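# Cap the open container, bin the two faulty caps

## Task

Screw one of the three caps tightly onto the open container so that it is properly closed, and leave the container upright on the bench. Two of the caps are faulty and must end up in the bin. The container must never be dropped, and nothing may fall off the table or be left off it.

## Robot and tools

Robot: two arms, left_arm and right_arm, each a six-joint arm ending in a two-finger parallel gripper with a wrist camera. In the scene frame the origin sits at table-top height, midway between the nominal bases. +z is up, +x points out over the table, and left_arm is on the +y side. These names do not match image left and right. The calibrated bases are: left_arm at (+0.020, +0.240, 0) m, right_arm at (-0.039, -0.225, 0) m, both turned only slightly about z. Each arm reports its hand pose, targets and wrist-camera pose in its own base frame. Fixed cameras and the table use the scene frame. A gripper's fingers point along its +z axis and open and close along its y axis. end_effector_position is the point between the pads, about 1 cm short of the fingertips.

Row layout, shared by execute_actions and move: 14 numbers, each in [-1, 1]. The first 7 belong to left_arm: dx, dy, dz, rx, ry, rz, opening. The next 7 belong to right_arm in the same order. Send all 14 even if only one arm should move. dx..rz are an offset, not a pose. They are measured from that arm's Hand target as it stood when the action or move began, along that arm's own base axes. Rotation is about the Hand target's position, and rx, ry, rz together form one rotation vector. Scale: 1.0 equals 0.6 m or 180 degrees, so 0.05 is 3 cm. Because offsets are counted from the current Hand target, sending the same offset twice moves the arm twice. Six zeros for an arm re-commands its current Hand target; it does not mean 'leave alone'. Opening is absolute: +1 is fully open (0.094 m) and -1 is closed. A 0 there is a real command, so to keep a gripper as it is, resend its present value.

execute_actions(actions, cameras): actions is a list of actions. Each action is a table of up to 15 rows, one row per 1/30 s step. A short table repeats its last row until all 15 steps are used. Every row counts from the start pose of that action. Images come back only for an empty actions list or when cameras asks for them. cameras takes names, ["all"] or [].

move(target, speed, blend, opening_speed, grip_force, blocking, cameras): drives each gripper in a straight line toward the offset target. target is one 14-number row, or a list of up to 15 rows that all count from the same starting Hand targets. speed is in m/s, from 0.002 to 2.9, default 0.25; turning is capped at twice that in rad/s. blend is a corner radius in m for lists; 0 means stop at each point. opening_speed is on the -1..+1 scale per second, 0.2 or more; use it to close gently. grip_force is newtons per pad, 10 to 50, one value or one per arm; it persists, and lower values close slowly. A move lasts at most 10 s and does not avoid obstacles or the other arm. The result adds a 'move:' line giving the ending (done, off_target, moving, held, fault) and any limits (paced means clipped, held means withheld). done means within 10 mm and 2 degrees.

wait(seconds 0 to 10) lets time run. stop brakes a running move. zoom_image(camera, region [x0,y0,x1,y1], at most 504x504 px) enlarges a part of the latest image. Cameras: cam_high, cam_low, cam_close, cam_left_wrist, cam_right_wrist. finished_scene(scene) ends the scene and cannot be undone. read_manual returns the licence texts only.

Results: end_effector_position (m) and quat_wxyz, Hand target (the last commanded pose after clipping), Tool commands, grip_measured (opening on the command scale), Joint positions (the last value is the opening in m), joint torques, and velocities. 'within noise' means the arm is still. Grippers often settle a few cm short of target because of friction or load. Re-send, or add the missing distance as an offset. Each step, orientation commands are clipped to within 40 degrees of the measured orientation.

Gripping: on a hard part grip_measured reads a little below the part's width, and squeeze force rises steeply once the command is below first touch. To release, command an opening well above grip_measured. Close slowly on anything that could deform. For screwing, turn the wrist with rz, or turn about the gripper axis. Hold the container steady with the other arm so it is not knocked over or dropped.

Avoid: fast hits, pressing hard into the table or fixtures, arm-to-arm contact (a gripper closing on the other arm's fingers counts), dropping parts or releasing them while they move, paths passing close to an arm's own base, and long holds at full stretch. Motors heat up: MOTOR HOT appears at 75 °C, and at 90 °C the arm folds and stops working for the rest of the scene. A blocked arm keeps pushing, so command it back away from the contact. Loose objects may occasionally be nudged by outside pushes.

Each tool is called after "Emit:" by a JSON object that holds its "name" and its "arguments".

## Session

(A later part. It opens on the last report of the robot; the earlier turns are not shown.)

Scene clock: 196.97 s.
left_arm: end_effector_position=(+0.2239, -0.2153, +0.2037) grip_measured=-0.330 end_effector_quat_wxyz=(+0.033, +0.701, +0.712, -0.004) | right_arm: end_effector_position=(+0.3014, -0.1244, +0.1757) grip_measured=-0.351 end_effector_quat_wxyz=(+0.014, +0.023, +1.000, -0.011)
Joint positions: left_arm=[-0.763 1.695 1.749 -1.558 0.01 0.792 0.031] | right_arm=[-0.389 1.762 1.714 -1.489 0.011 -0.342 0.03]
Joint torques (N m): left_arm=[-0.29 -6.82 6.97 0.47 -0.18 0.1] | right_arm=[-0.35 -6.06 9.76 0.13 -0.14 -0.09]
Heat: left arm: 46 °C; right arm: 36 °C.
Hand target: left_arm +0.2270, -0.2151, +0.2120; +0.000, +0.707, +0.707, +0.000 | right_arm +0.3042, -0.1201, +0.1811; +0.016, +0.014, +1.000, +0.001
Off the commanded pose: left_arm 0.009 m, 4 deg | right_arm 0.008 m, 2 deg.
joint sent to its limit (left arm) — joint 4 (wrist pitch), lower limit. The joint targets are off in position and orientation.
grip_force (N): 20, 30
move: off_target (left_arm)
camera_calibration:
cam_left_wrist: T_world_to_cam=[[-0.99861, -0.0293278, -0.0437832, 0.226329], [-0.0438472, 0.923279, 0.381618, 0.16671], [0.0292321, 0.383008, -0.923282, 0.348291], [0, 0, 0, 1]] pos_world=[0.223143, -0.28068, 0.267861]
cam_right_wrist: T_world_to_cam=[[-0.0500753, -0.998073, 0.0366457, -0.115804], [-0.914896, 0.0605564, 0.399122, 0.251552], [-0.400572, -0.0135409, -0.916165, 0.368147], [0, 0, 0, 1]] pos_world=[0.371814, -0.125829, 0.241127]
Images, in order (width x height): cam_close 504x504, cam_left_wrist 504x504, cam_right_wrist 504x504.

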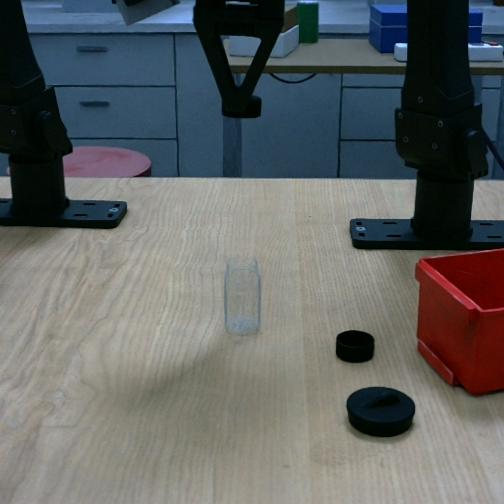

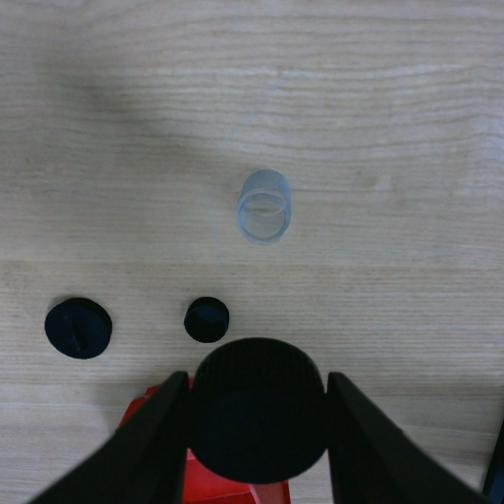

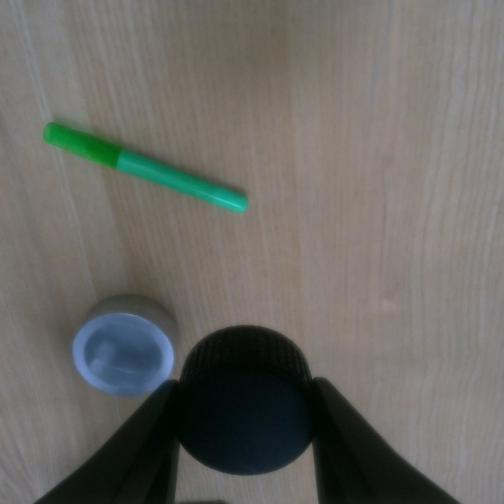

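Emit:
{"name": "move", "arguments": {"target": [-0.003,0.0015,-0.125,0,0,0,-0.5, 0,0,0, 0, 0, 0, -0.42], "speed": 0.15, "cameras": ["cam_close", "cam_left_wrist"]}}

Emit:
{"name": "zoom_image", "arguments": {"camera": "cam_close", "region": [190, 140, 300, 340]}}

Emit:
{"name": "zoom_image", "arguments": {"camera": "cam_left_wrist", "region": [170, 160, 350, 340]}}

Scene clock: 198.53 s.
left_arm: end_effector_position=(+0.2211, -0.2122, +0.1396) grip_measured=-0.330 end_effector_quat_wxyz=(-0.007, +0.702, +0.713, -0.004) | right_arm: end_effector_position=(+0.3015, -0.1242, +0.1757) grip_measured=-0.351 end_effector_quat_wxyz=(+0.014, +0.023, +1.000, -0.010)
Joint positions: left_arm=[-0.763 1.716 1.517 -1.386 0.008 0.792 0.031] | right_arm=[-0.389 1.762 1.714 -1.489 0.009 -0.342 0.03]
Joint torques (N m): left_arm=[-0.53 -7.56 3.49 0.72 -0.17 0.09] | right_arm=[-0.35 -6.16 9.99 0.19 -0.16 -0.11]
Heat: left arm: 45 °C; right arm: 36 °C.
Hand target: left_arm +0.2252, -0.2142, +0.1370; +0.000, +0.707, +0.707, +0.000 | right_arm +0.3042, -0.1201, +0.1811; +0.016, +0.014, +1.000, +0.001
Off the commanded pose: left_arm 0.005 m, 1 deg | right_arm 0.007 m, 2 deg.
grip_force (N): 20, 30
move: done
camera_calibration:
cam_left_wrist: T_world_to_cam=[[-0.99952, -0.0284572, 0.0122202, 0.21346], [-0.0202938, 0.899878, 0.435669, 0.170559], [-0.0233946, 0.435212, -0.900024, 0.307538], [0, 0, 0, 1]] pos_world=[0.224014, -0.281252, 0.199875]
Images, in order (width x height): cam_close 504x504, cam_left_wrist 504x504.

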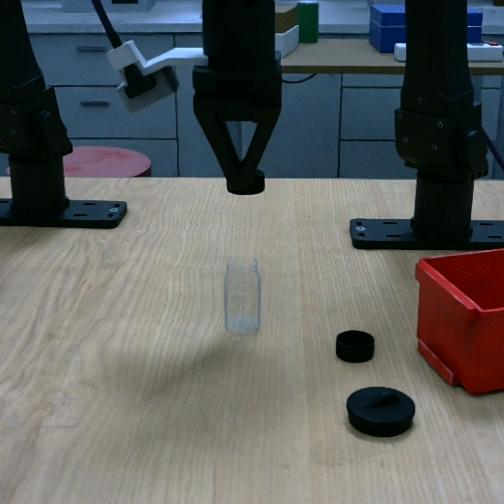

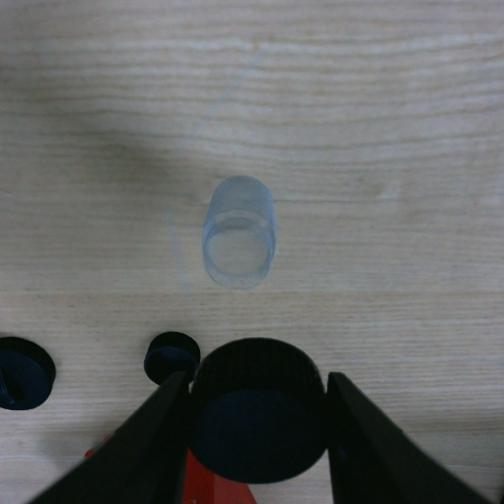

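Scaled by 2.520.

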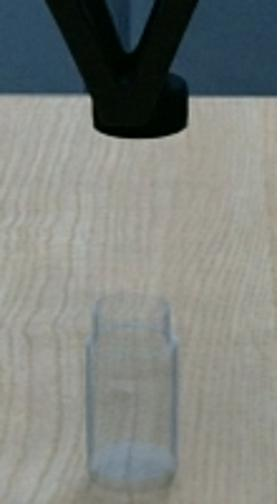

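Scaled by 2.800.

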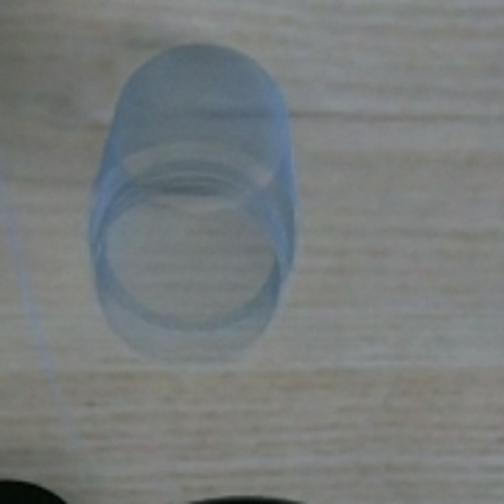

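Emit:
{"name": "move", "arguments": {"target": [0.0095,-0.0065,-0.065,0,0,0,-0.5, 0,0,0, 0, 0, 0, -0.42], "speed": 0.1, "cameras": ["cam_close", "cam_left_wrist"]}}

Emit:
{"name": "zoom_image", "arguments": {"camera": "cam_close", "region": [200, 190, 300, 290]}}

Emit:
{"name": "zoom_image", "arguments": {"camera": "cam_left_wrist", "region": [170, 200, 350, 380]}}

Scene clock: 200.13 s.
left_arm: end_effector_position=(+0.2266, -0.2175, +0.1021) grip_measured=-0.330 end_effector_quat_wxyz=(-0.005, +0.702, +0.712, -0.004) | right_arm: end_effector_position=(+0.3015, -0.1242, +0.1757) grip_measured=-0.351 end_effector_quat_wxyz=(+0.014, +0.023, +1.000, -0.010)
Joint positions: left_arm=[-0.763 1.746 1.402 -1.237 0.008 0.794 0.031] | right_arm=[-0.389 1.762 1.714 -1.489 0.009 -0.342 0.03]
Joint torques (N m): left_arm=[-0.23 -7.66 3.45 0.75 -0.16 0.1] | right_arm=[-0.21 -5.96 9.96 0.16 -0.18 -0.11]
Heat: left arm: 45 °C; right arm: 36 °C.
Hand target: left_arm +0.2309, -0.2181, +0.0980; +0.000, +0.707, +0.707, +0.000 | right_arm +0.3042, -0.1201, +0.1811; +0.016, +0.014, +1.000, +0.001
Off the commanded pose: left_arm 0.006 m, 1 deg | right_arm 0.007 m, 2 deg.
grip_force (N): 20, 30
move: done
camera_calibration:
cam_left_wrist: T_world_to_cam=[[-0.999598, -0.0269052, 0.00893312, 0.219984], [-0.0203909, 0.901268, 0.432782, 0.192361], [-0.0196952, 0.432426, -0.901454, 0.274761], [0, 0, 0, 1]] pos_world=[0.22923, -0.286264, 0.162468]
Images, in order (width x height): cam_close 504x504, cam_left_wrist 504x504.

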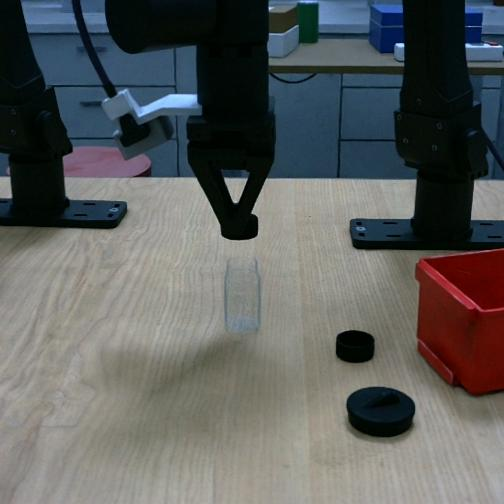

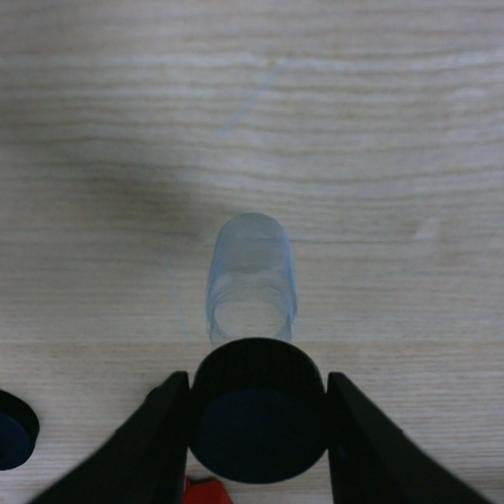

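Scaled by 5.040.

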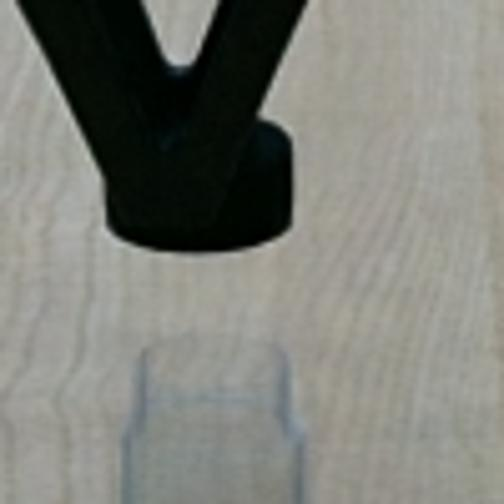

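Scaled by 2.800.

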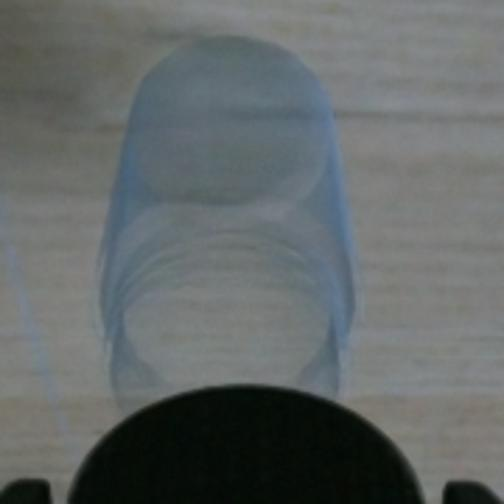

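Emit:
{"name": "move", "arguments": {"target": [0.003,0.0042,-0.0283,0,0,0,-0.5, 0,0,0, 0, 0, 0, -0.42], "speed": 0.06, "cameras": ["cam_close", "cam_left_wrist"]}}

Emit:
{"name": "zoom_image", "arguments": {"camera": "cam_close", "region": [200, 190, 300, 290]}}

Emit:
{"name": "zoom_image", "arguments": {"camera": "cam_left_wrist", "region": [170, 200, 350, 380]}}

Scene clock: 205.77 s.
left_arm: end_effector_position=(+0.2265, -0.2174, +0.0861) grip_measured=-0.330 end_effector_quat_wxyz=(-0.003, +0.705, +0.709, -0.004) | right_arm: end_effector_position=(+0.3015, -0.1242, +0.1757) grip_measured=-0.351 end_effector_quat_wxyz=(+0.014, +0.023, +1.000, -0.010)
Joint positions: left_arm=[-0.763 1.75 1.344 -1.171 0.008 0.803 0.031] | right_arm=[-0.389 1.762 1.714 -1.489 0.009 -0.342 0.03]
Joint torques (N m): left_arm=[0.64 -7.38 3.33 0.74 -0.17 0.1] | right_arm=[-0.05 -5.96 9.87 0.11 -0.18 -0.12]
Heat: left arm: 43 °C; right arm: 37 °C.
Hand target: left_arm +0.2327, -0.2156, +0.0811; +0.000, +0.707, +0.707, +0.000 | right_arm +0.3042, -0.1201, +0.1811; +0.016, +0.014, +1.000, +0.001
Off the commanded pose: left_arm 0.008 m, 1 deg | right_arm 0.007 m, 2 deg.
grip_force (N): 20, 30
move: done
camera_calibration:
cam_left_wrist: T_world_to_cam=[[-0.999822, -0.0176225, 0.00677401, 0.22218], [-0.0129878, 0.902416, 0.430671, 0.197912], [-0.0137025, 0.430506, -0.902484, 0.258734], [0, 0, 0, 1]] pos_world=[0.228256, -0.286071, 0.146763]
Images, in order (width x height): cam_close 504x504, cam_left_wrist 504x504.

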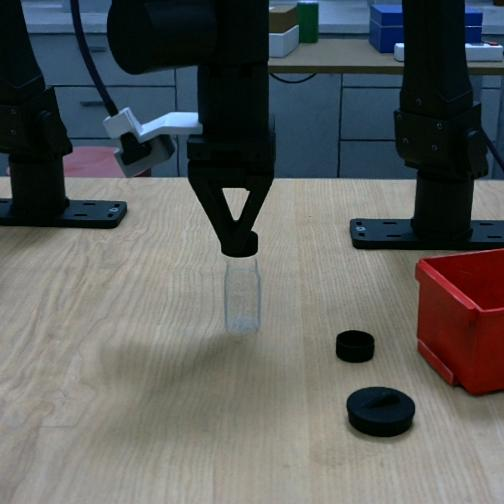

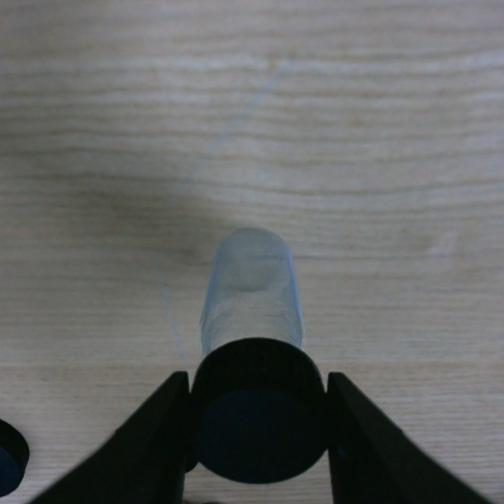

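Scaled by 5.040.

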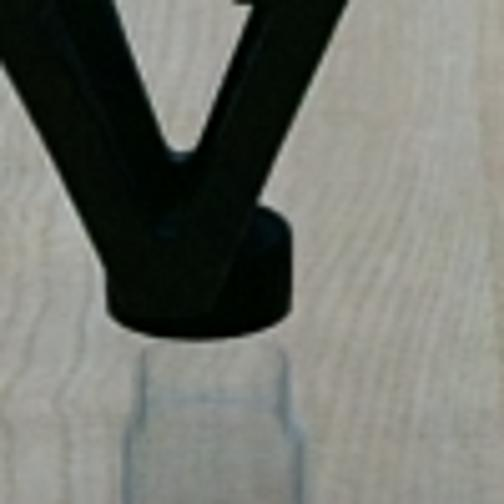

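Scaled by 2.800.

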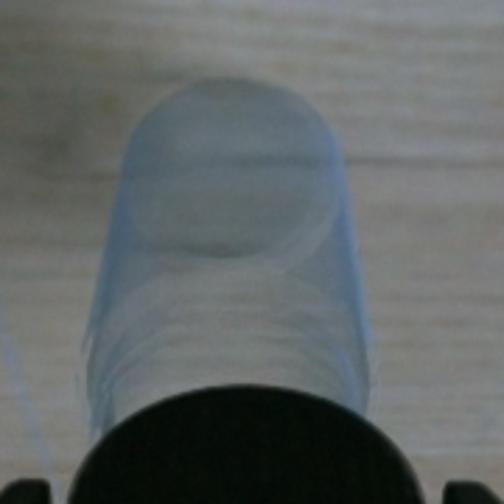

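Emit:
{"name": "move", "arguments": {"target": [0.0042,0.0042,-0.002,0,0,0,-0.5, 0,0,0, 0, 0, 0, -0.42], "speed": 0.06, "cameras": ["cam_close", "cam_left_wrist"]}}

Emit:
{"name": "zoom_image", "arguments": {"camera": "cam_close", "region": [200, 190, 300, 290]}}

Emit:
{"name": "zoom_image", "arguments": {"camera": "cam_left_wrist", "region": [170, 200, 350, 380]}}

Scene clock: 207.00 s.
left_arm: end_effector_position=(+0.2297, -0.2157, +0.0861) grip_measured=-0.330 end_effector_quat_wxyz=(-0.001, +0.705, +0.709, -0.004) | right_arm: end_effector_position=(+0.3015, -0.1242, +0.1757) grip_measured=-0.351 end_effector_quat_wxyz=(+0.014, +0.023, +1.000, -0.010)
Joint positions: left_arm=[-0.752 1.75 1.344 -1.167 0.008 0.814 0.031] | right_arm=[-0.389 1.762 1.714 -1.489 0.009 -0.342 0.03]
Joint torques (N m): left_arm=[0.59 -7.28 3.12 0.75 -0.16 0.11] | right_arm=[-0.14 -5.83 10.1 0.09 -0.15 -0.13]
Heat: left arm: 43 °C; right arm: 37 °C.
Hand target: left_arm +0.2352, -0.2130, +0.0799; +0.000, +0.707, +0.707, +0.000 | right_arm +0.3042, -0.1201, +0.1811; +0.016, +0.014, +1.000, +0.001
Off the commanded pose: left_arm 0.009 m, 1 deg | right_arm 0.007 m, 2 deg.
grip_force (N): 20, 30
move: done
camera_calibration:
cam_left_wrist: T_world_to_cam=[[-0.999838, -0.0176705, 0.00347797, 0.225699], [-0.0144852, 0.903794, 0.427722, 0.197337], [-0.0107014, 0.427603, -0.903904, 0.256827], [0, 0, 0, 1]] pos_world=[0.231269, -0.284183, 0.146956]
Images, in order (width x height): cam_close 504x504, cam_left_wrist 504x504.

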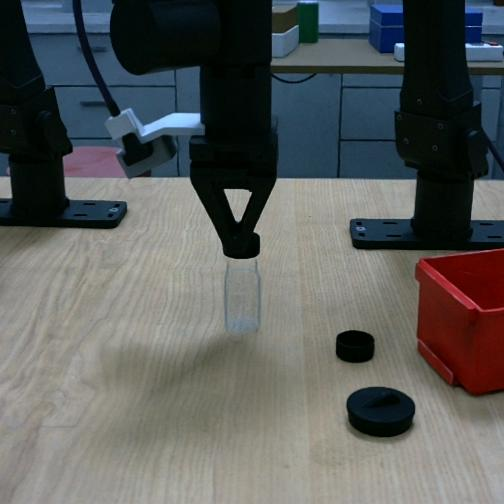

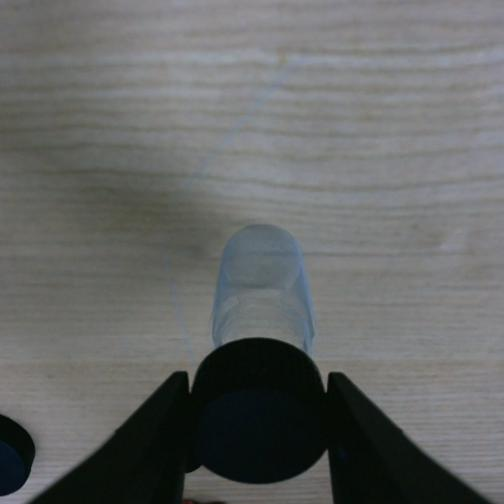

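Scaled by 5.040.

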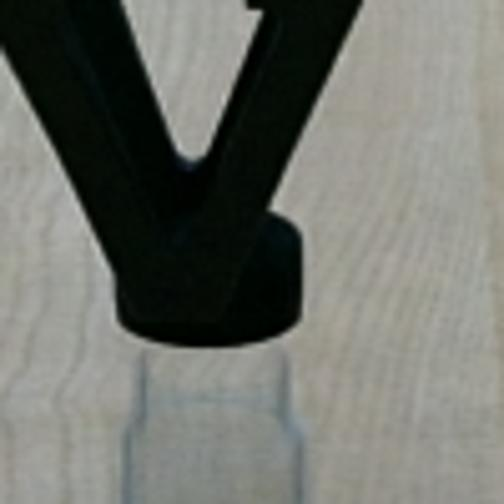

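Scaled by 2.800.

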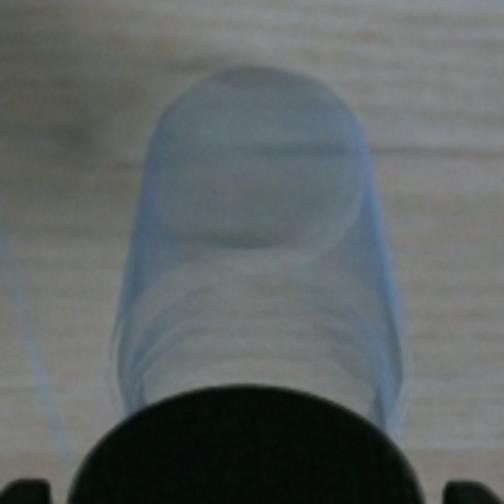

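Emit:
{"name": "move", "arguments": {"target": [-0.0022,0.0014,-0.01,0,0,0,-0.5, 0,0,0, 0, 0, 0, -0.42], "speed": 0.04, "cameras": ["cam_close", "cam_left_wrist"]}}

Emit:
{"name": "zoom_image", "arguments": {"camera": "cam_close", "region": [200, 190, 300, 290]}}

Emit:
{"name": "zoom_image", "arguments": {"camera": "cam_left_wrist", "region": [170, 200, 350, 380]}}

Scene clock: 208.37 s.
left_arm: end_effector_position=(+0.2282, -0.2143, +0.0793) grip_measured=-0.330 end_effector_quat_wxyz=(-0.003, +0.705, +0.709, -0.004) | right_arm: end_effector_position=(+0.3015, -0.1242, +0.1757) grip_measured=-0.351 end_effector_quat_wxyz=(+0.014, +0.023, +1.000, -0.010)
Joint positions: left_arm=[-0.752 1.75 1.316 -1.142 0.008 0.814 0.031] | right_arm=[-0.389 1.762 1.714 -1.489 0.009 -0.342 0.03]
Joint torques (N m): left_arm=[0.55 -7.31 3.3 0.75 -0.17 0.09] | right_arm=[-0.12 -6.16 9.87 0.13 -0.11 -0.14]
Heat: left arm: 42 °C; right arm: 37 °C.
Hand target: left_arm +0.2339, -0.2122, +0.0739; +0.000, +0.707, +0.707, +0.000 | right_arm +0.3042, -0.1201, +0.1811; +0.016, +0.014, +1.000, +0.001
Off the commanded pose: left_arm 0.008 m, 1 deg | right_arm 0.007 m, 2 deg.
grip_force (N): 20, 30
move: done
camera_calibration:
cam_left_wrist: T_world_to_cam=[[-0.999828, -0.0176356, 0.00567612, 0.224136], [-0.0134867, 0.902895, 0.429649, 0.198464], [-0.0127021, 0.429499, -0.902978, 0.25084], [0, 0, 0, 1]] pos_world=[0.229961, -0.282975, 0.139961]
Images, in order (width x height): cam_close 504x504, cam_left_wrist 504x504.

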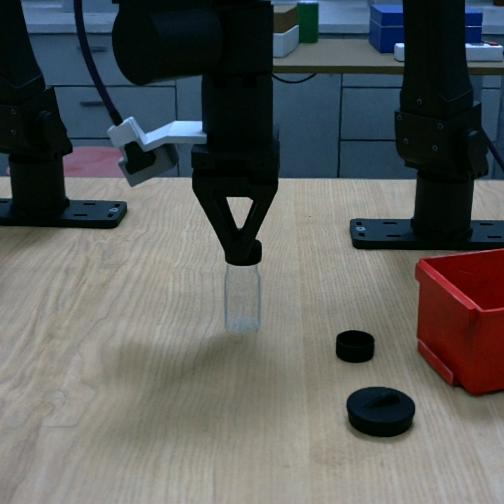

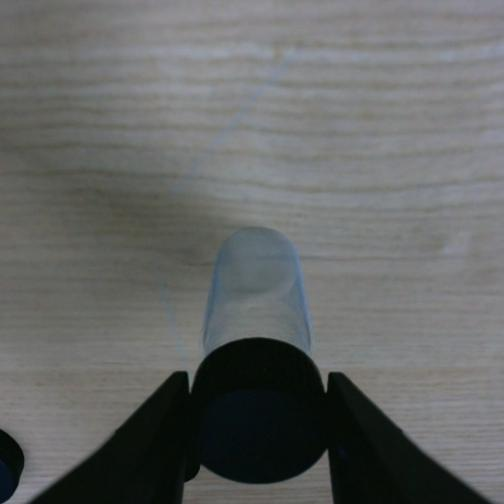

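Scaled by 5.040.

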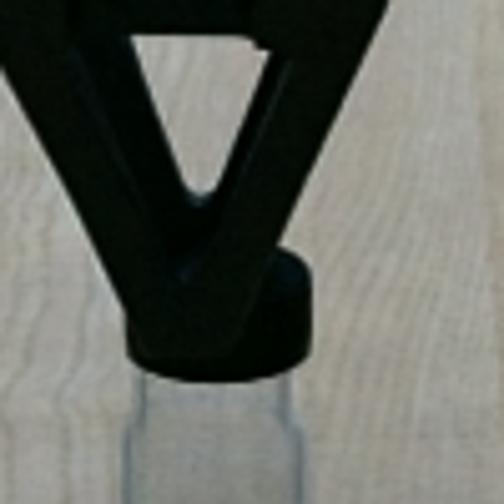

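Scaled by 2.800.

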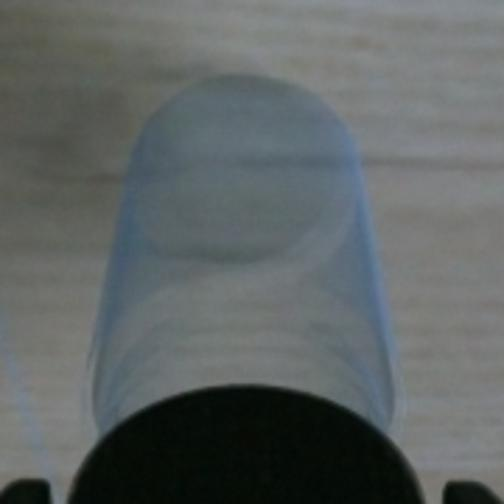

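Emit:
{"name": "move", "arguments": {"target": [0.0016,-0.0018,-0.0125,0,0,0,-0.5, 0,0,0, 0, 0, 0, -0.42], "speed": 0.03, "cameras": ["cam_close", "cam_left_wrist"]}}

Emit:
{"name": "zoom_image", "arguments": {"camera": "cam_close", "region": [200, 220, 300, 340]}}

Emit:
{"name": "zoom_image", "arguments": {"camera": "cam_left_wrist", "region": [170, 200, 350, 380]}}

Scene clock: 209.67 s.
left_arm: end_effector_position=(+0.2292, -0.2152, +0.0715) grip_measured=-0.330 end_effector_quat_wxyz=(-0.003, +0.705, +0.709, -0.004) | right_arm: end_effector_position=(+0.3015, -0.1242, +0.1757) grip_measured=-0.351 end_effector_quat_wxyz=(+0.014, +0.023, +1.000, -0.010)
Joint positions: left_arm=[-0.752 1.762 1.3 -1.115 0.008 0.814 0.031] | right_arm=[-0.389 1.762 1.714 -1.489 0.009 -0.342 0.03]
Joint torques (N m): left_arm=[0.53 -7.46 3.32 0.75 -0.15 0.09] | right_arm=[0.05 -6.09 9.8 0.14 -0.13 -0.13]
Heat: left arm: 42 °C; right arm: 37 °C.
Hand target: left_arm +0.2348, -0.2133, +0.0664; +0.000, +0.707, +0.707, +0.000 | right_arm +0.3042, -0.1201, +0.1811; +0.016, +0.014, +1.000, +0.001
Off the commanded pose: left_arm 0.008 m, 1 deg | right_arm 0.007 m, 2 deg.
grip_force (N): 20, 30
move: done
camera_calibration:
cam_left_wrist: T_world_to_cam=[[-0.999822, -0.0176222, 0.00677571, 0.225018], [-0.012988, 0.902454, 0.430589, 0.202315], [-0.0137027, 0.430425, -0.902522, 0.24454], [0, 0, 0, 1]] pos_world=[0.230956, -0.283871, 0.132063]
Images, in order (width x height): cam_close 504x504, cam_left_wrist 504x504.

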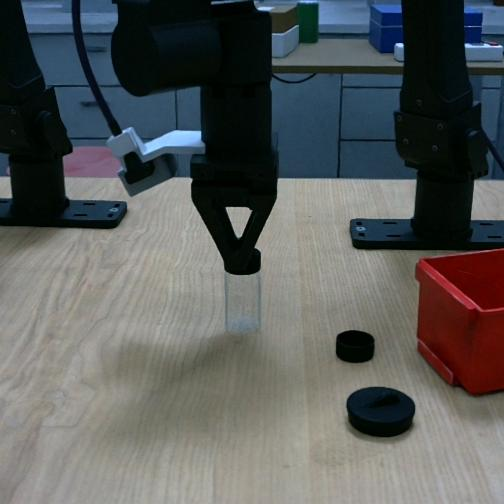

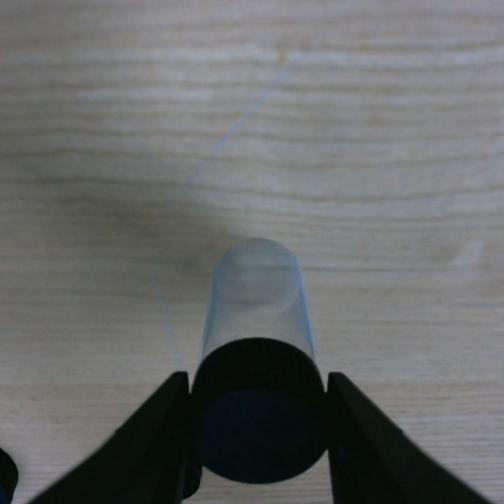

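Scaled by 4.200.

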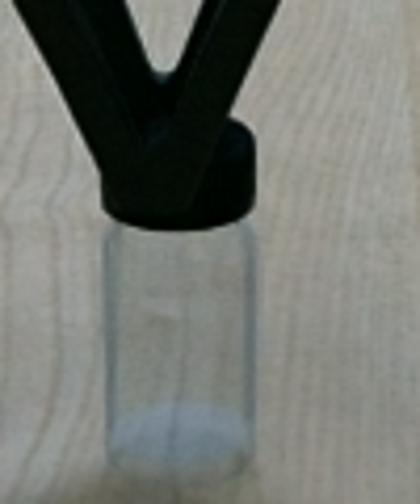

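Scaled by 2.800.

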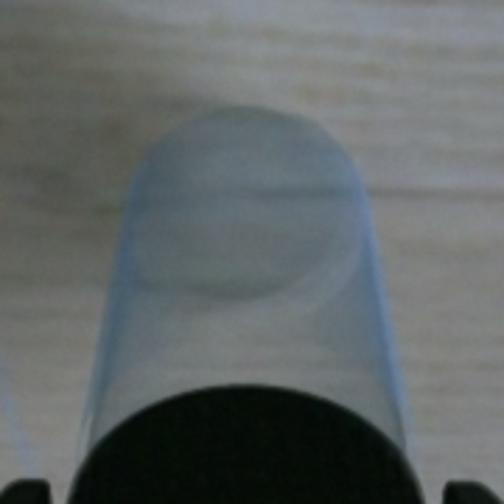

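Emit:
{"name": "move", "arguments": {"target": [0,0,-0.0167,0,0,0,-0.5, 0,0,0, 0, 0, 0, -0.42], "speed": 0.03, "cameras": ["cam_close"]}}

Emit:
{"name": "zoom_image", "arguments": {"camera": "cam_close", "region": [200, 220, 300, 340]}}

Scene clock: 210.73 s.
left_arm: end_effector_position=(+0.2288, -0.2145, +0.0681) grip_measured=-0.330 end_effector_quat_wxyz=(-0.003, +0.705, +0.709, -0.004) | right_arm: end_effector_position=(+0.3015, -0.1242, +0.1757) grip_measured=-0.351 end_effector_quat_wxyz=(+0.014, +0.023, +1.000, -0.010)
Joint positions: left_arm=[-0.752 1.762 1.286 -1.101 0.007 0.814 0.031] | right_arm=[-0.389 1.762 1.714 -1.489 0.009 -0.342 0.03]
Joint torques (N m): left_arm=[0.51 -6.8 2.14 0.97 -0.15 0.09] | right_arm=[-0.38 -6.17 9.83 0.11 -0.14 -0.11]
Heat: left arm: 42 °C; right arm: 37 °C.
Hand target: left_arm +0.2348, -0.2133, +0.0563; +0.000, +0.707, +0.707, +0.000 | right_arm +0.3042, -0.1201, +0.1811; +0.016, +0.014, +1.000, +0.001
Off the commanded pose: left_arm 0.013 m, 1 deg | right_arm 0.007 m, 2 deg.
grip_force (N): 20, 30
move: off_target (left_arm)
Images, in order (width x height): cam_close 504x504.

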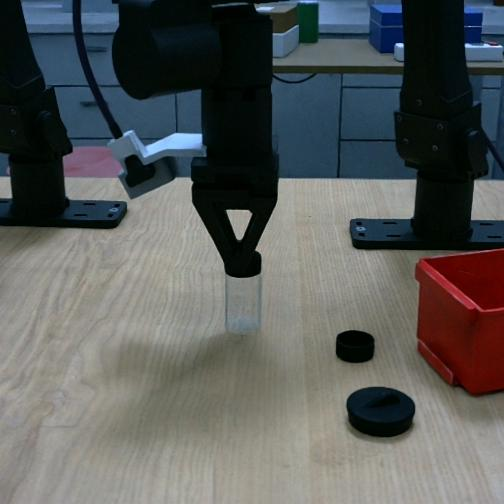

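Scaled by 4.200.

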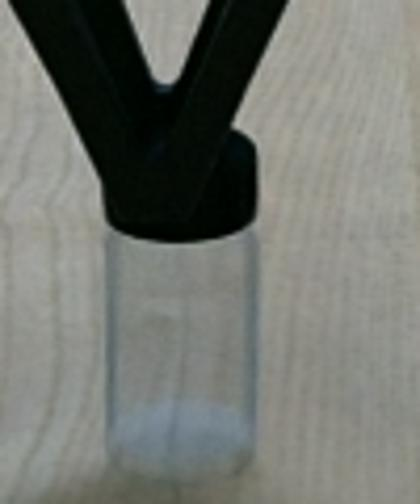

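Emit:
{"name": "move", "arguments": {"target": [0,0,-0.0167,0,0,0,-0.5, 0,0,0, 0, 0, 0, -0.42], "speed": 0.03, "cameras": ["cam_close"]}}

Emit:
{"name": "zoom_image", "arguments": {"camera": "cam_close", "region": [200, 220, 300, 340]}}

Scene clock: 211.87 s.
left_arm: end_effector_position=(+0.2288, -0.2145, +0.0679) grip_measured=-0.330 end_effector_quat_wxyz=(+0.003, +0.705, +0.709, -0.003) | right_arm: end_effector_position=(+0.3015, -0.1242, +0.1757) grip_measured=-0.351 end_effector_quat_wxyz=(+0.014, +0.023, +1.000, -0.010)
Joint positions: left_arm=[-0.752 1.752 1.272 -1.086 0.007 0.814 0.031] | right_arm=[-0.389 1.762 1.714 -1.489 0.009 -0.342 0.03]
Joint torques (N m): left_arm=[0.51 -5.3 1.11 1.17 -0.14 0.09] | right_arm=[-0.35 -6.02 9.88 0.13 -0.16 -0.13]
Heat: left arm: 42 °C; right arm: 37 °C.
Hand target: left_arm +0.2348, -0.2133, +0.0463; +0.000, +0.707, +0.707, +0.000 | right_arm +0.3042, -0.1201, +0.1811; +0.016, +0.014, +1.000, +0.001
Off the commanded pose: left_arm 0.022 m, 1 deg | right_arm 0.007 m, 2 deg.
grip_force (N): 20, 30
move: off_target (left_arm)
Images, in order (width x height): cam_close 504x504.

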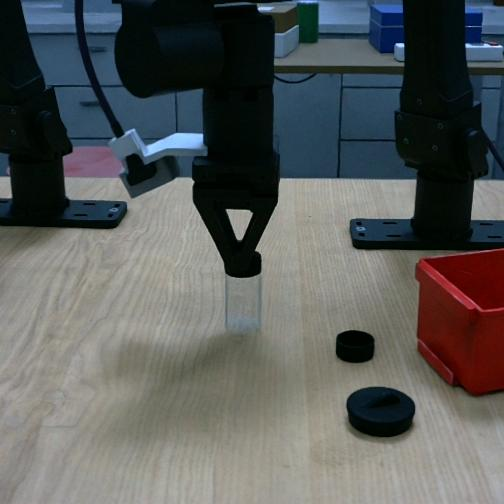

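Scaled by 4.200.

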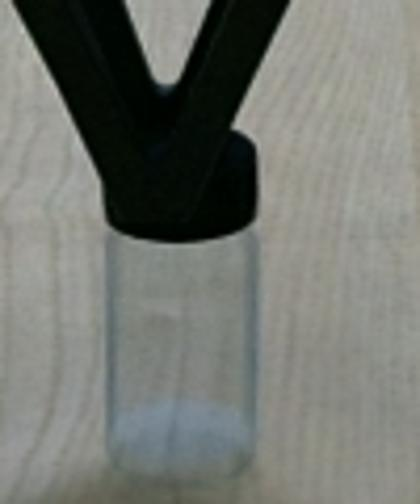

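Emit:
{"name": "move", "arguments": {"target": [0,0,0.04,0,0,0,-0.5, 0,0,0, 0, 0, 0, -0.42], "speed": 0.03, "cameras": ["cam_close"]}}

Emit:
{"name": "zoom_image", "arguments": {"camera": "cam_close", "region": [200, 220, 300, 340]}}

Scene clock: 213.47 s.
left_arm: end_effector_position=(+0.2289, -0.2142, +0.0686) grip_measured=-0.330 end_effector_quat_wxyz=(+0.002, +0.705, +0.709, -0.003) | right_arm: end_effector_position=(+0.3015, -0.1242, +0.1757) grip_measured=-0.351 end_effector_quat_wxyz=(+0.014, +0.023, +1.000, -0.010)
Joint positions: left_arm=[-0.752 1.752 1.275 -1.09 0.005 0.814 0.031] | right_arm=[-0.389 1.762 1.714 -1.489 0.009 -0.342 0.03]
Joint torques (N m): left_arm=[0.53 -6.74 5.94 0.42 -0.14 0.1] | right_arm=[-0.18 -6.12 9.73 0.12 -0.19 -0.15]
Heat: left arm: 42 °C; right arm: 37 °C.
Hand target: left_arm +0.2348, -0.2133, +0.0703; +0.000, +0.707, +0.707, +0.000 | right_arm +0.3042, -0.1201, +0.1811; +0.016, +0.014, +1.000, +0.001
Off the commanded pose: left_arm 0.006 m, 0 deg | right_arm 0.007 m, 2 deg.
grip_force (N): 20, 30
move: done
Images, in order (width x height): cam_close 504x504.

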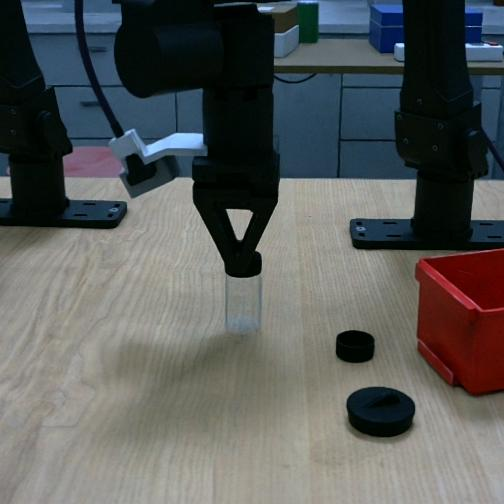

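Scaled by 4.200.

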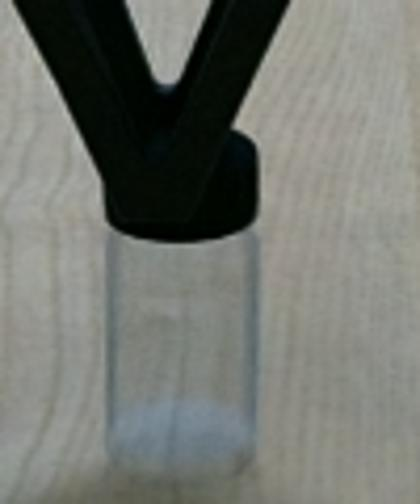

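Emit:
{"name": "move", "arguments": {"target": [[0,0,-0.0283,0,0,0,-0.5, 0,0,0, 0, 0, 0, -0.42],[0,0,-0.0283,0,0,-0.35,-0.5, 0,0,0, 0, 0, 0, -0.42]], "speed": [0.05,0.4], "cameras": ["cam_close"]}}

Emit:
{"name": "zoom_image", "arguments": {"camera": "cam_close", "region": [200, 220, 300, 340]}}

Scene clock: 216.83 s.
left_arm: end_effector_position=(+0.2361, -0.2107, +0.0683) grip_measured=-0.330 end_effector_quat_wxyz=(+0.003, +0.970, +0.244, +0.011) | right_arm: end_effector_position=(+0.3015, -0.1242, +0.1757) grip_measured=-0.351 end_effector_quat_wxyz=(+0.014, +0.023, +1.000, -0.010)
Joint positions: left_arm=[-0.74 1.752 1.273 -1.076 -0.015 1.909 0.031] | right_arm=[-0.389 1.762 1.714 -1.489 0.009 -0.342 0.03]
Joint torques (N m): left_arm=[0.55 -5.76 2.41 0.88 0.05 0.15] | right_arm=[-0.28 -6.13 9.95 0.09 -0.14 -0.1]
Heat: left arm: 41 °C; right arm: 37 °C.
Hand target: left_arm +0.2348, -0.2133, +0.0533; +0.000, +0.972, +0.233, +0.000 | right_arm +0.3042, -0.1201, +0.1811; +0.016, +0.014, +1.000, +0.001
Off the commanded pose: left_arm 0.015 m, 2 deg | right_arm 0.007 m, 2 deg.
grip_force (N): 20, 30
move: off_target (left_arm)
Images, in order (width x height): cam_close 504x504.

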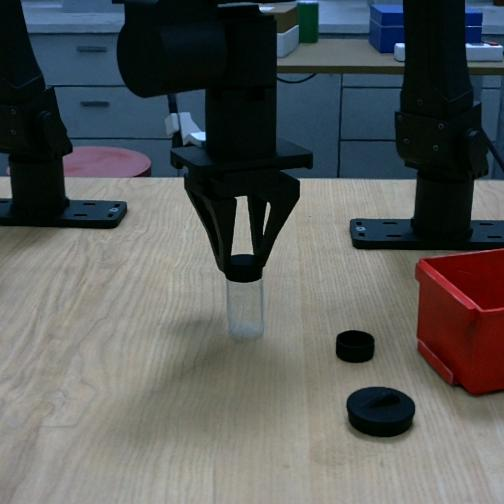

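Scaled by 4.200.

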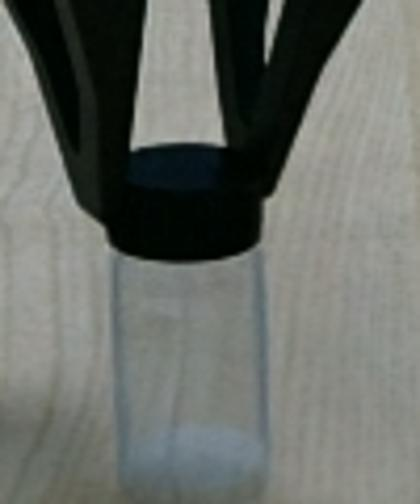

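Emit:
{"name": "move", "arguments": {"target": [0.002,0.004,0.034,0,0,0,-0.5, 0,0,0, 0, 0, 0, -0.42], "speed": 0.03, "cameras": ["cam_close"]}}

Emit:
{"name": "zoom_image", "arguments": {"camera": "cam_close", "region": [200, 220, 300, 340]}}

Scene clock: 218.17 s.
left_arm: end_effector_position=(+0.2357, -0.2097, +0.0690) grip_measured=-0.330 end_effector_quat_wxyz=(+0.001, +0.971, +0.241, +0.009) | right_arm: end_effector_position=(+0.3015, -0.1242, +0.1757) grip_measured=-0.351 end_effector_quat_wxyz=(+0.014, +0.023, +1.000, -0.010)
Joint positions: left_arm=[-0.739 1.752 1.277 -1.084 -0.015 1.916 0.031] | right_arm=[-0.389 1.762 1.714 -1.489 0.009 -0.342 0.03]
Joint torques (N m): left_arm=[0.59 -7.28 6.45 0.27 0.04 0.12] | right_arm=[-0.21 -6.04 9.88 0.11 -0.12 -0.08]
Heat: left arm: 41 °C; right arm: 37 °C.
Hand target: left_arm +0.2360, -0.2109, +0.0737; +0.000, +0.972, +0.233, +0.000 | right_arm +0.3042, -0.1201, +0.1811; +0.016, +0.014, +1.000, +0.001
Off the commanded pose: left_arm 0.005 m, 1 deg | right_arm 0.007 m, 2 deg.
grip_force (N): 20, 30
move: done
Images, in order (width x height): cam_close 504x504.

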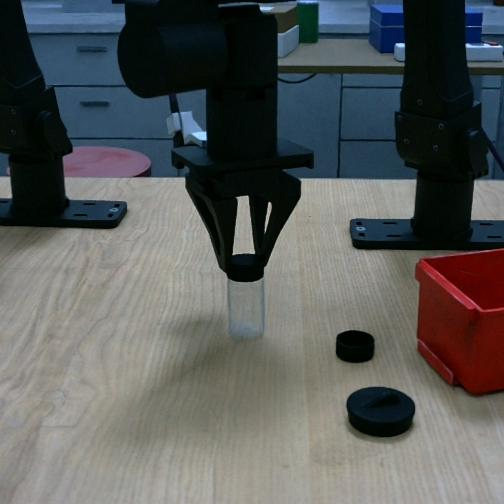

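Scaled by 4.200.

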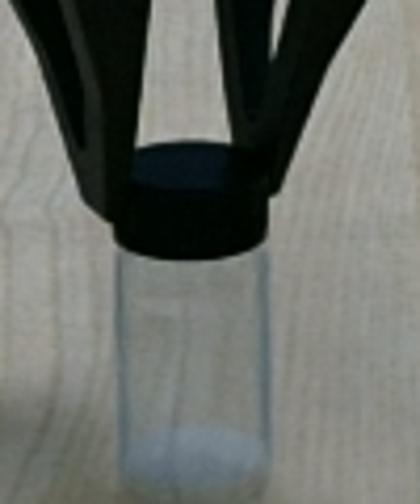

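Emit:
{"name": "move", "arguments": {"target": [0.0,0.0,0.0085,0,0,0,-0.5, 0,0,0, 0, 0, 0, -0.42], "speed": 0.02, "cameras": ["cam_close"]}}

Emit:
{"name": "zoom_image", "arguments": {"camera": "cam_close", "region": [200, 220, 300, 340]}}

Scene clock: 219.43 s.
left_arm: end_effector_position=(+0.2318, -0.2087, +0.0717) grip_measured=-0.330 end_effector_quat_wxyz=(-0.006, +0.971, +0.237, +0.005) | right_arm: end_effector_position=(+0.3015, -0.1242, +0.1757) grip_measured=-0.351 end_effector_quat_wxyz=(+0.014, +0.023, +1.000, -0.010)
Joint positions: left_arm=[-0.745 1.752 1.287 -1.112 -0.015 1.918 0.031] | right_arm=[-0.389 1.762 1.714 -1.489 0.009 -0.342 0.03]
Joint torques (N m): left_arm=[0.59 -7.57 6.79 0.31 0.04 0.13] | right_arm=[-0.28 -5.78 9.84 0.1 -0.12 -0.12]
Heat: left arm: 41 °C; right arm: 37 °C.
Hand target: left_arm +0.2360, -0.2109, +0.0788; +0.000, +0.972, +0.233, +0.000 | right_arm +0.3042, -0.1201, +0.1811; +0.016, +0.014, +1.000, +0.001
Off the commanded pose: left_arm 0.009 m, 1 deg | right_arm 0.007 m, 2 deg.
grip_force (N): 20, 30
move: done
Images, in order (width x height): cam_close 504x504.

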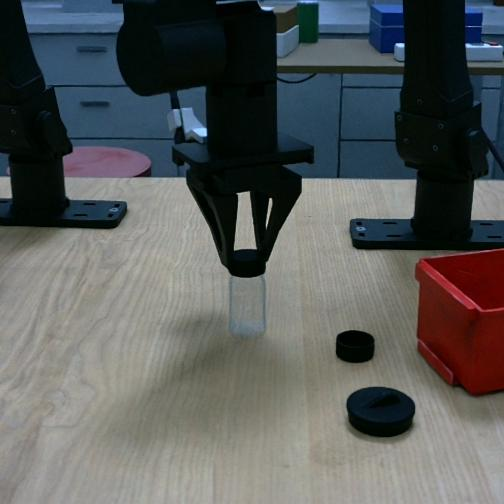

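Scaled by 4.200.

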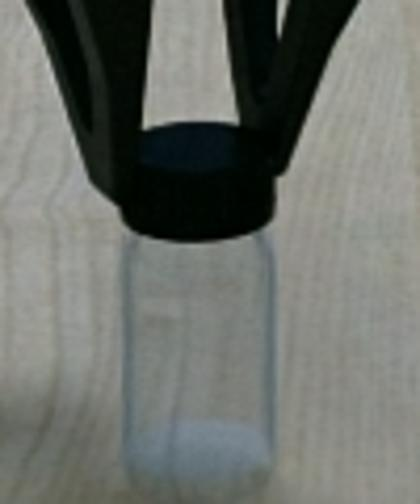

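Emit:
{"name": "move", "arguments": {"target": [0.0,0.0,-0.07,0,0,0,-0.5, 0,0,0, 0, 0, 0, -0.42], "speed": 0.04, "cameras": ["cam_close"]}}

Emit:
{"name": "zoom_image", "arguments": {"camera": "cam_close", "region": [200, 220, 300, 340]}}

Scene clock: 222.23 s.
left_arm: end_effector_position=(+0.2336, -0.2091, +0.0668) grip_measured=-0.330 end_effector_quat_wxyz=(+0.006, +0.971, +0.239, +0.013) | right_arm: end_effector_position=(+0.3015, -0.1242, +0.1757) grip_measured=-0.351 end_effector_quat_wxyz=(+0.014, +0.023, +1.000, -0.010)
Joint positions: left_arm=[-0.742 1.735 1.247 -1.06 -0.015 1.918 0.031] | right_arm=[-0.389 1.762 1.714 -1.489 0.009 -0.342 0.03]
Joint torques (N m): left_arm=[0.68 -3.45 0.65 1.29 0.05 0.13] | right_arm=[-0.53 -6.09 9.83 0.11 -0.11 -0.12]
Heat: left arm: 41 °C; right arm: 37 °C.
Hand target: left_arm +0.2360, -0.2109, +0.0368; +0.000, +0.972, +0.233, +0.000 | right_arm +0.3042, -0.1201, +0.1811; +0.016, +0.014, +1.000, +0.001
Off the commanded pose: left_arm 0.030 m, 2 deg | right_arm 0.007 m, 2 deg.
grip_force (N): 20, 30
move: off_target (left_arm)
Images, in order (width x height): cam_close 504x504.

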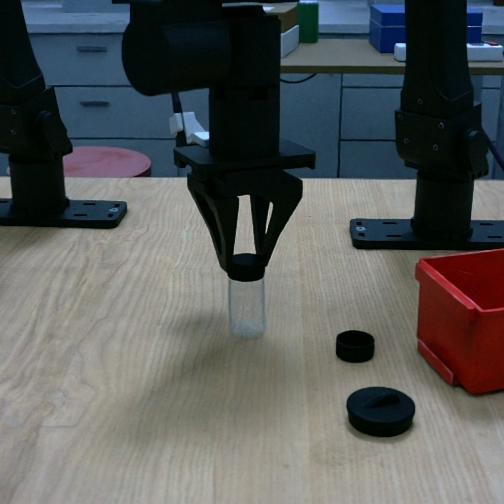

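Scaled by 4.200.

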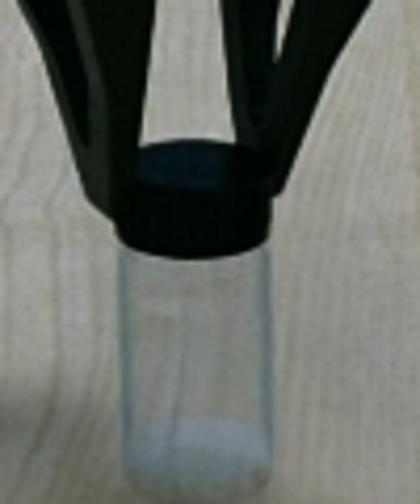

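Emit:
{"name": "move", "arguments": {"target": [[0.0,0.0,0.085,0,0,0,-0.5, -0.02,0.26,-0.1, 0, 0, 0, -0.42]], "speed": [0.05], "cameras": ["cam_close", "cam_right_wrist"]}}

Scene clock: 228.67 s.
left_arm: end_effector_position=(+0.2316, -0.2086, +0.0802) grip_measured=-0.330 end_effector_quat_wxyz=(-0.008, +0.971, +0.237, +0.004) | right_arm: end_effector_position=(+0.2870, +0.0321, +0.1166) grip_measured=-0.351 end_effector_quat_wxyz=(-0.011, +0.011, +1.000, -0.003)
Joint positions: left_arm=[-0.745 1.747 1.316 -1.148 -0.015 1.918 0.031] | right_arm=[0.11 1.657 1.36 -1.296 0.003 0.132 0.03]
Joint torques (N m): left_arm=[0.65 -7.6 6.83 0.32 0.05 0.13] | right_arm=[0.34 -8.16 4.85 0.66 0.02 0.13]
Heat: left arm: 40 °C; right arm: 36 °C.
Hand target: left_arm +0.2360, -0.2109, +0.0878; +0.000, +0.972, +0.233, +0.000 | right_arm +0.2922, +0.0359, +0.1211; +0.016, +0.014, +1.000, +0.001
Off the commanded pose: left_arm 0.009 m, 1 deg | right_arm 0.008 m, 3 deg.
grip_force (N): 20, 30
move: off_target (right_arm)
camera_calibration:
cam_right_wrist: T_world_to_cam=[[-0.0241976, -0.999485, 0.0210648, 0.0363337], [-0.894882, 0.0310485, 0.445221, 0.242388], [-0.445646, -0.00807723, -0.895173, 0.320688], [0, 0, 0, 1]] pos_world=[0.360701, 0.0313794, 0.17839]
Images, in order (width x height): cam_close 504x504, cam_right_wrist 504x504.

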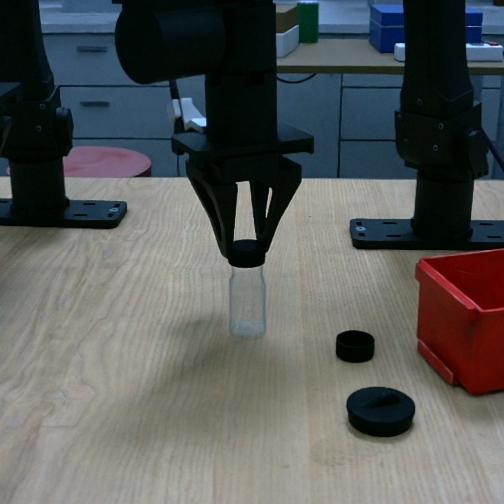

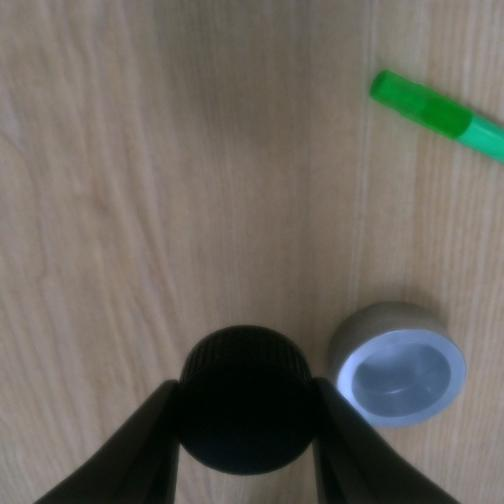

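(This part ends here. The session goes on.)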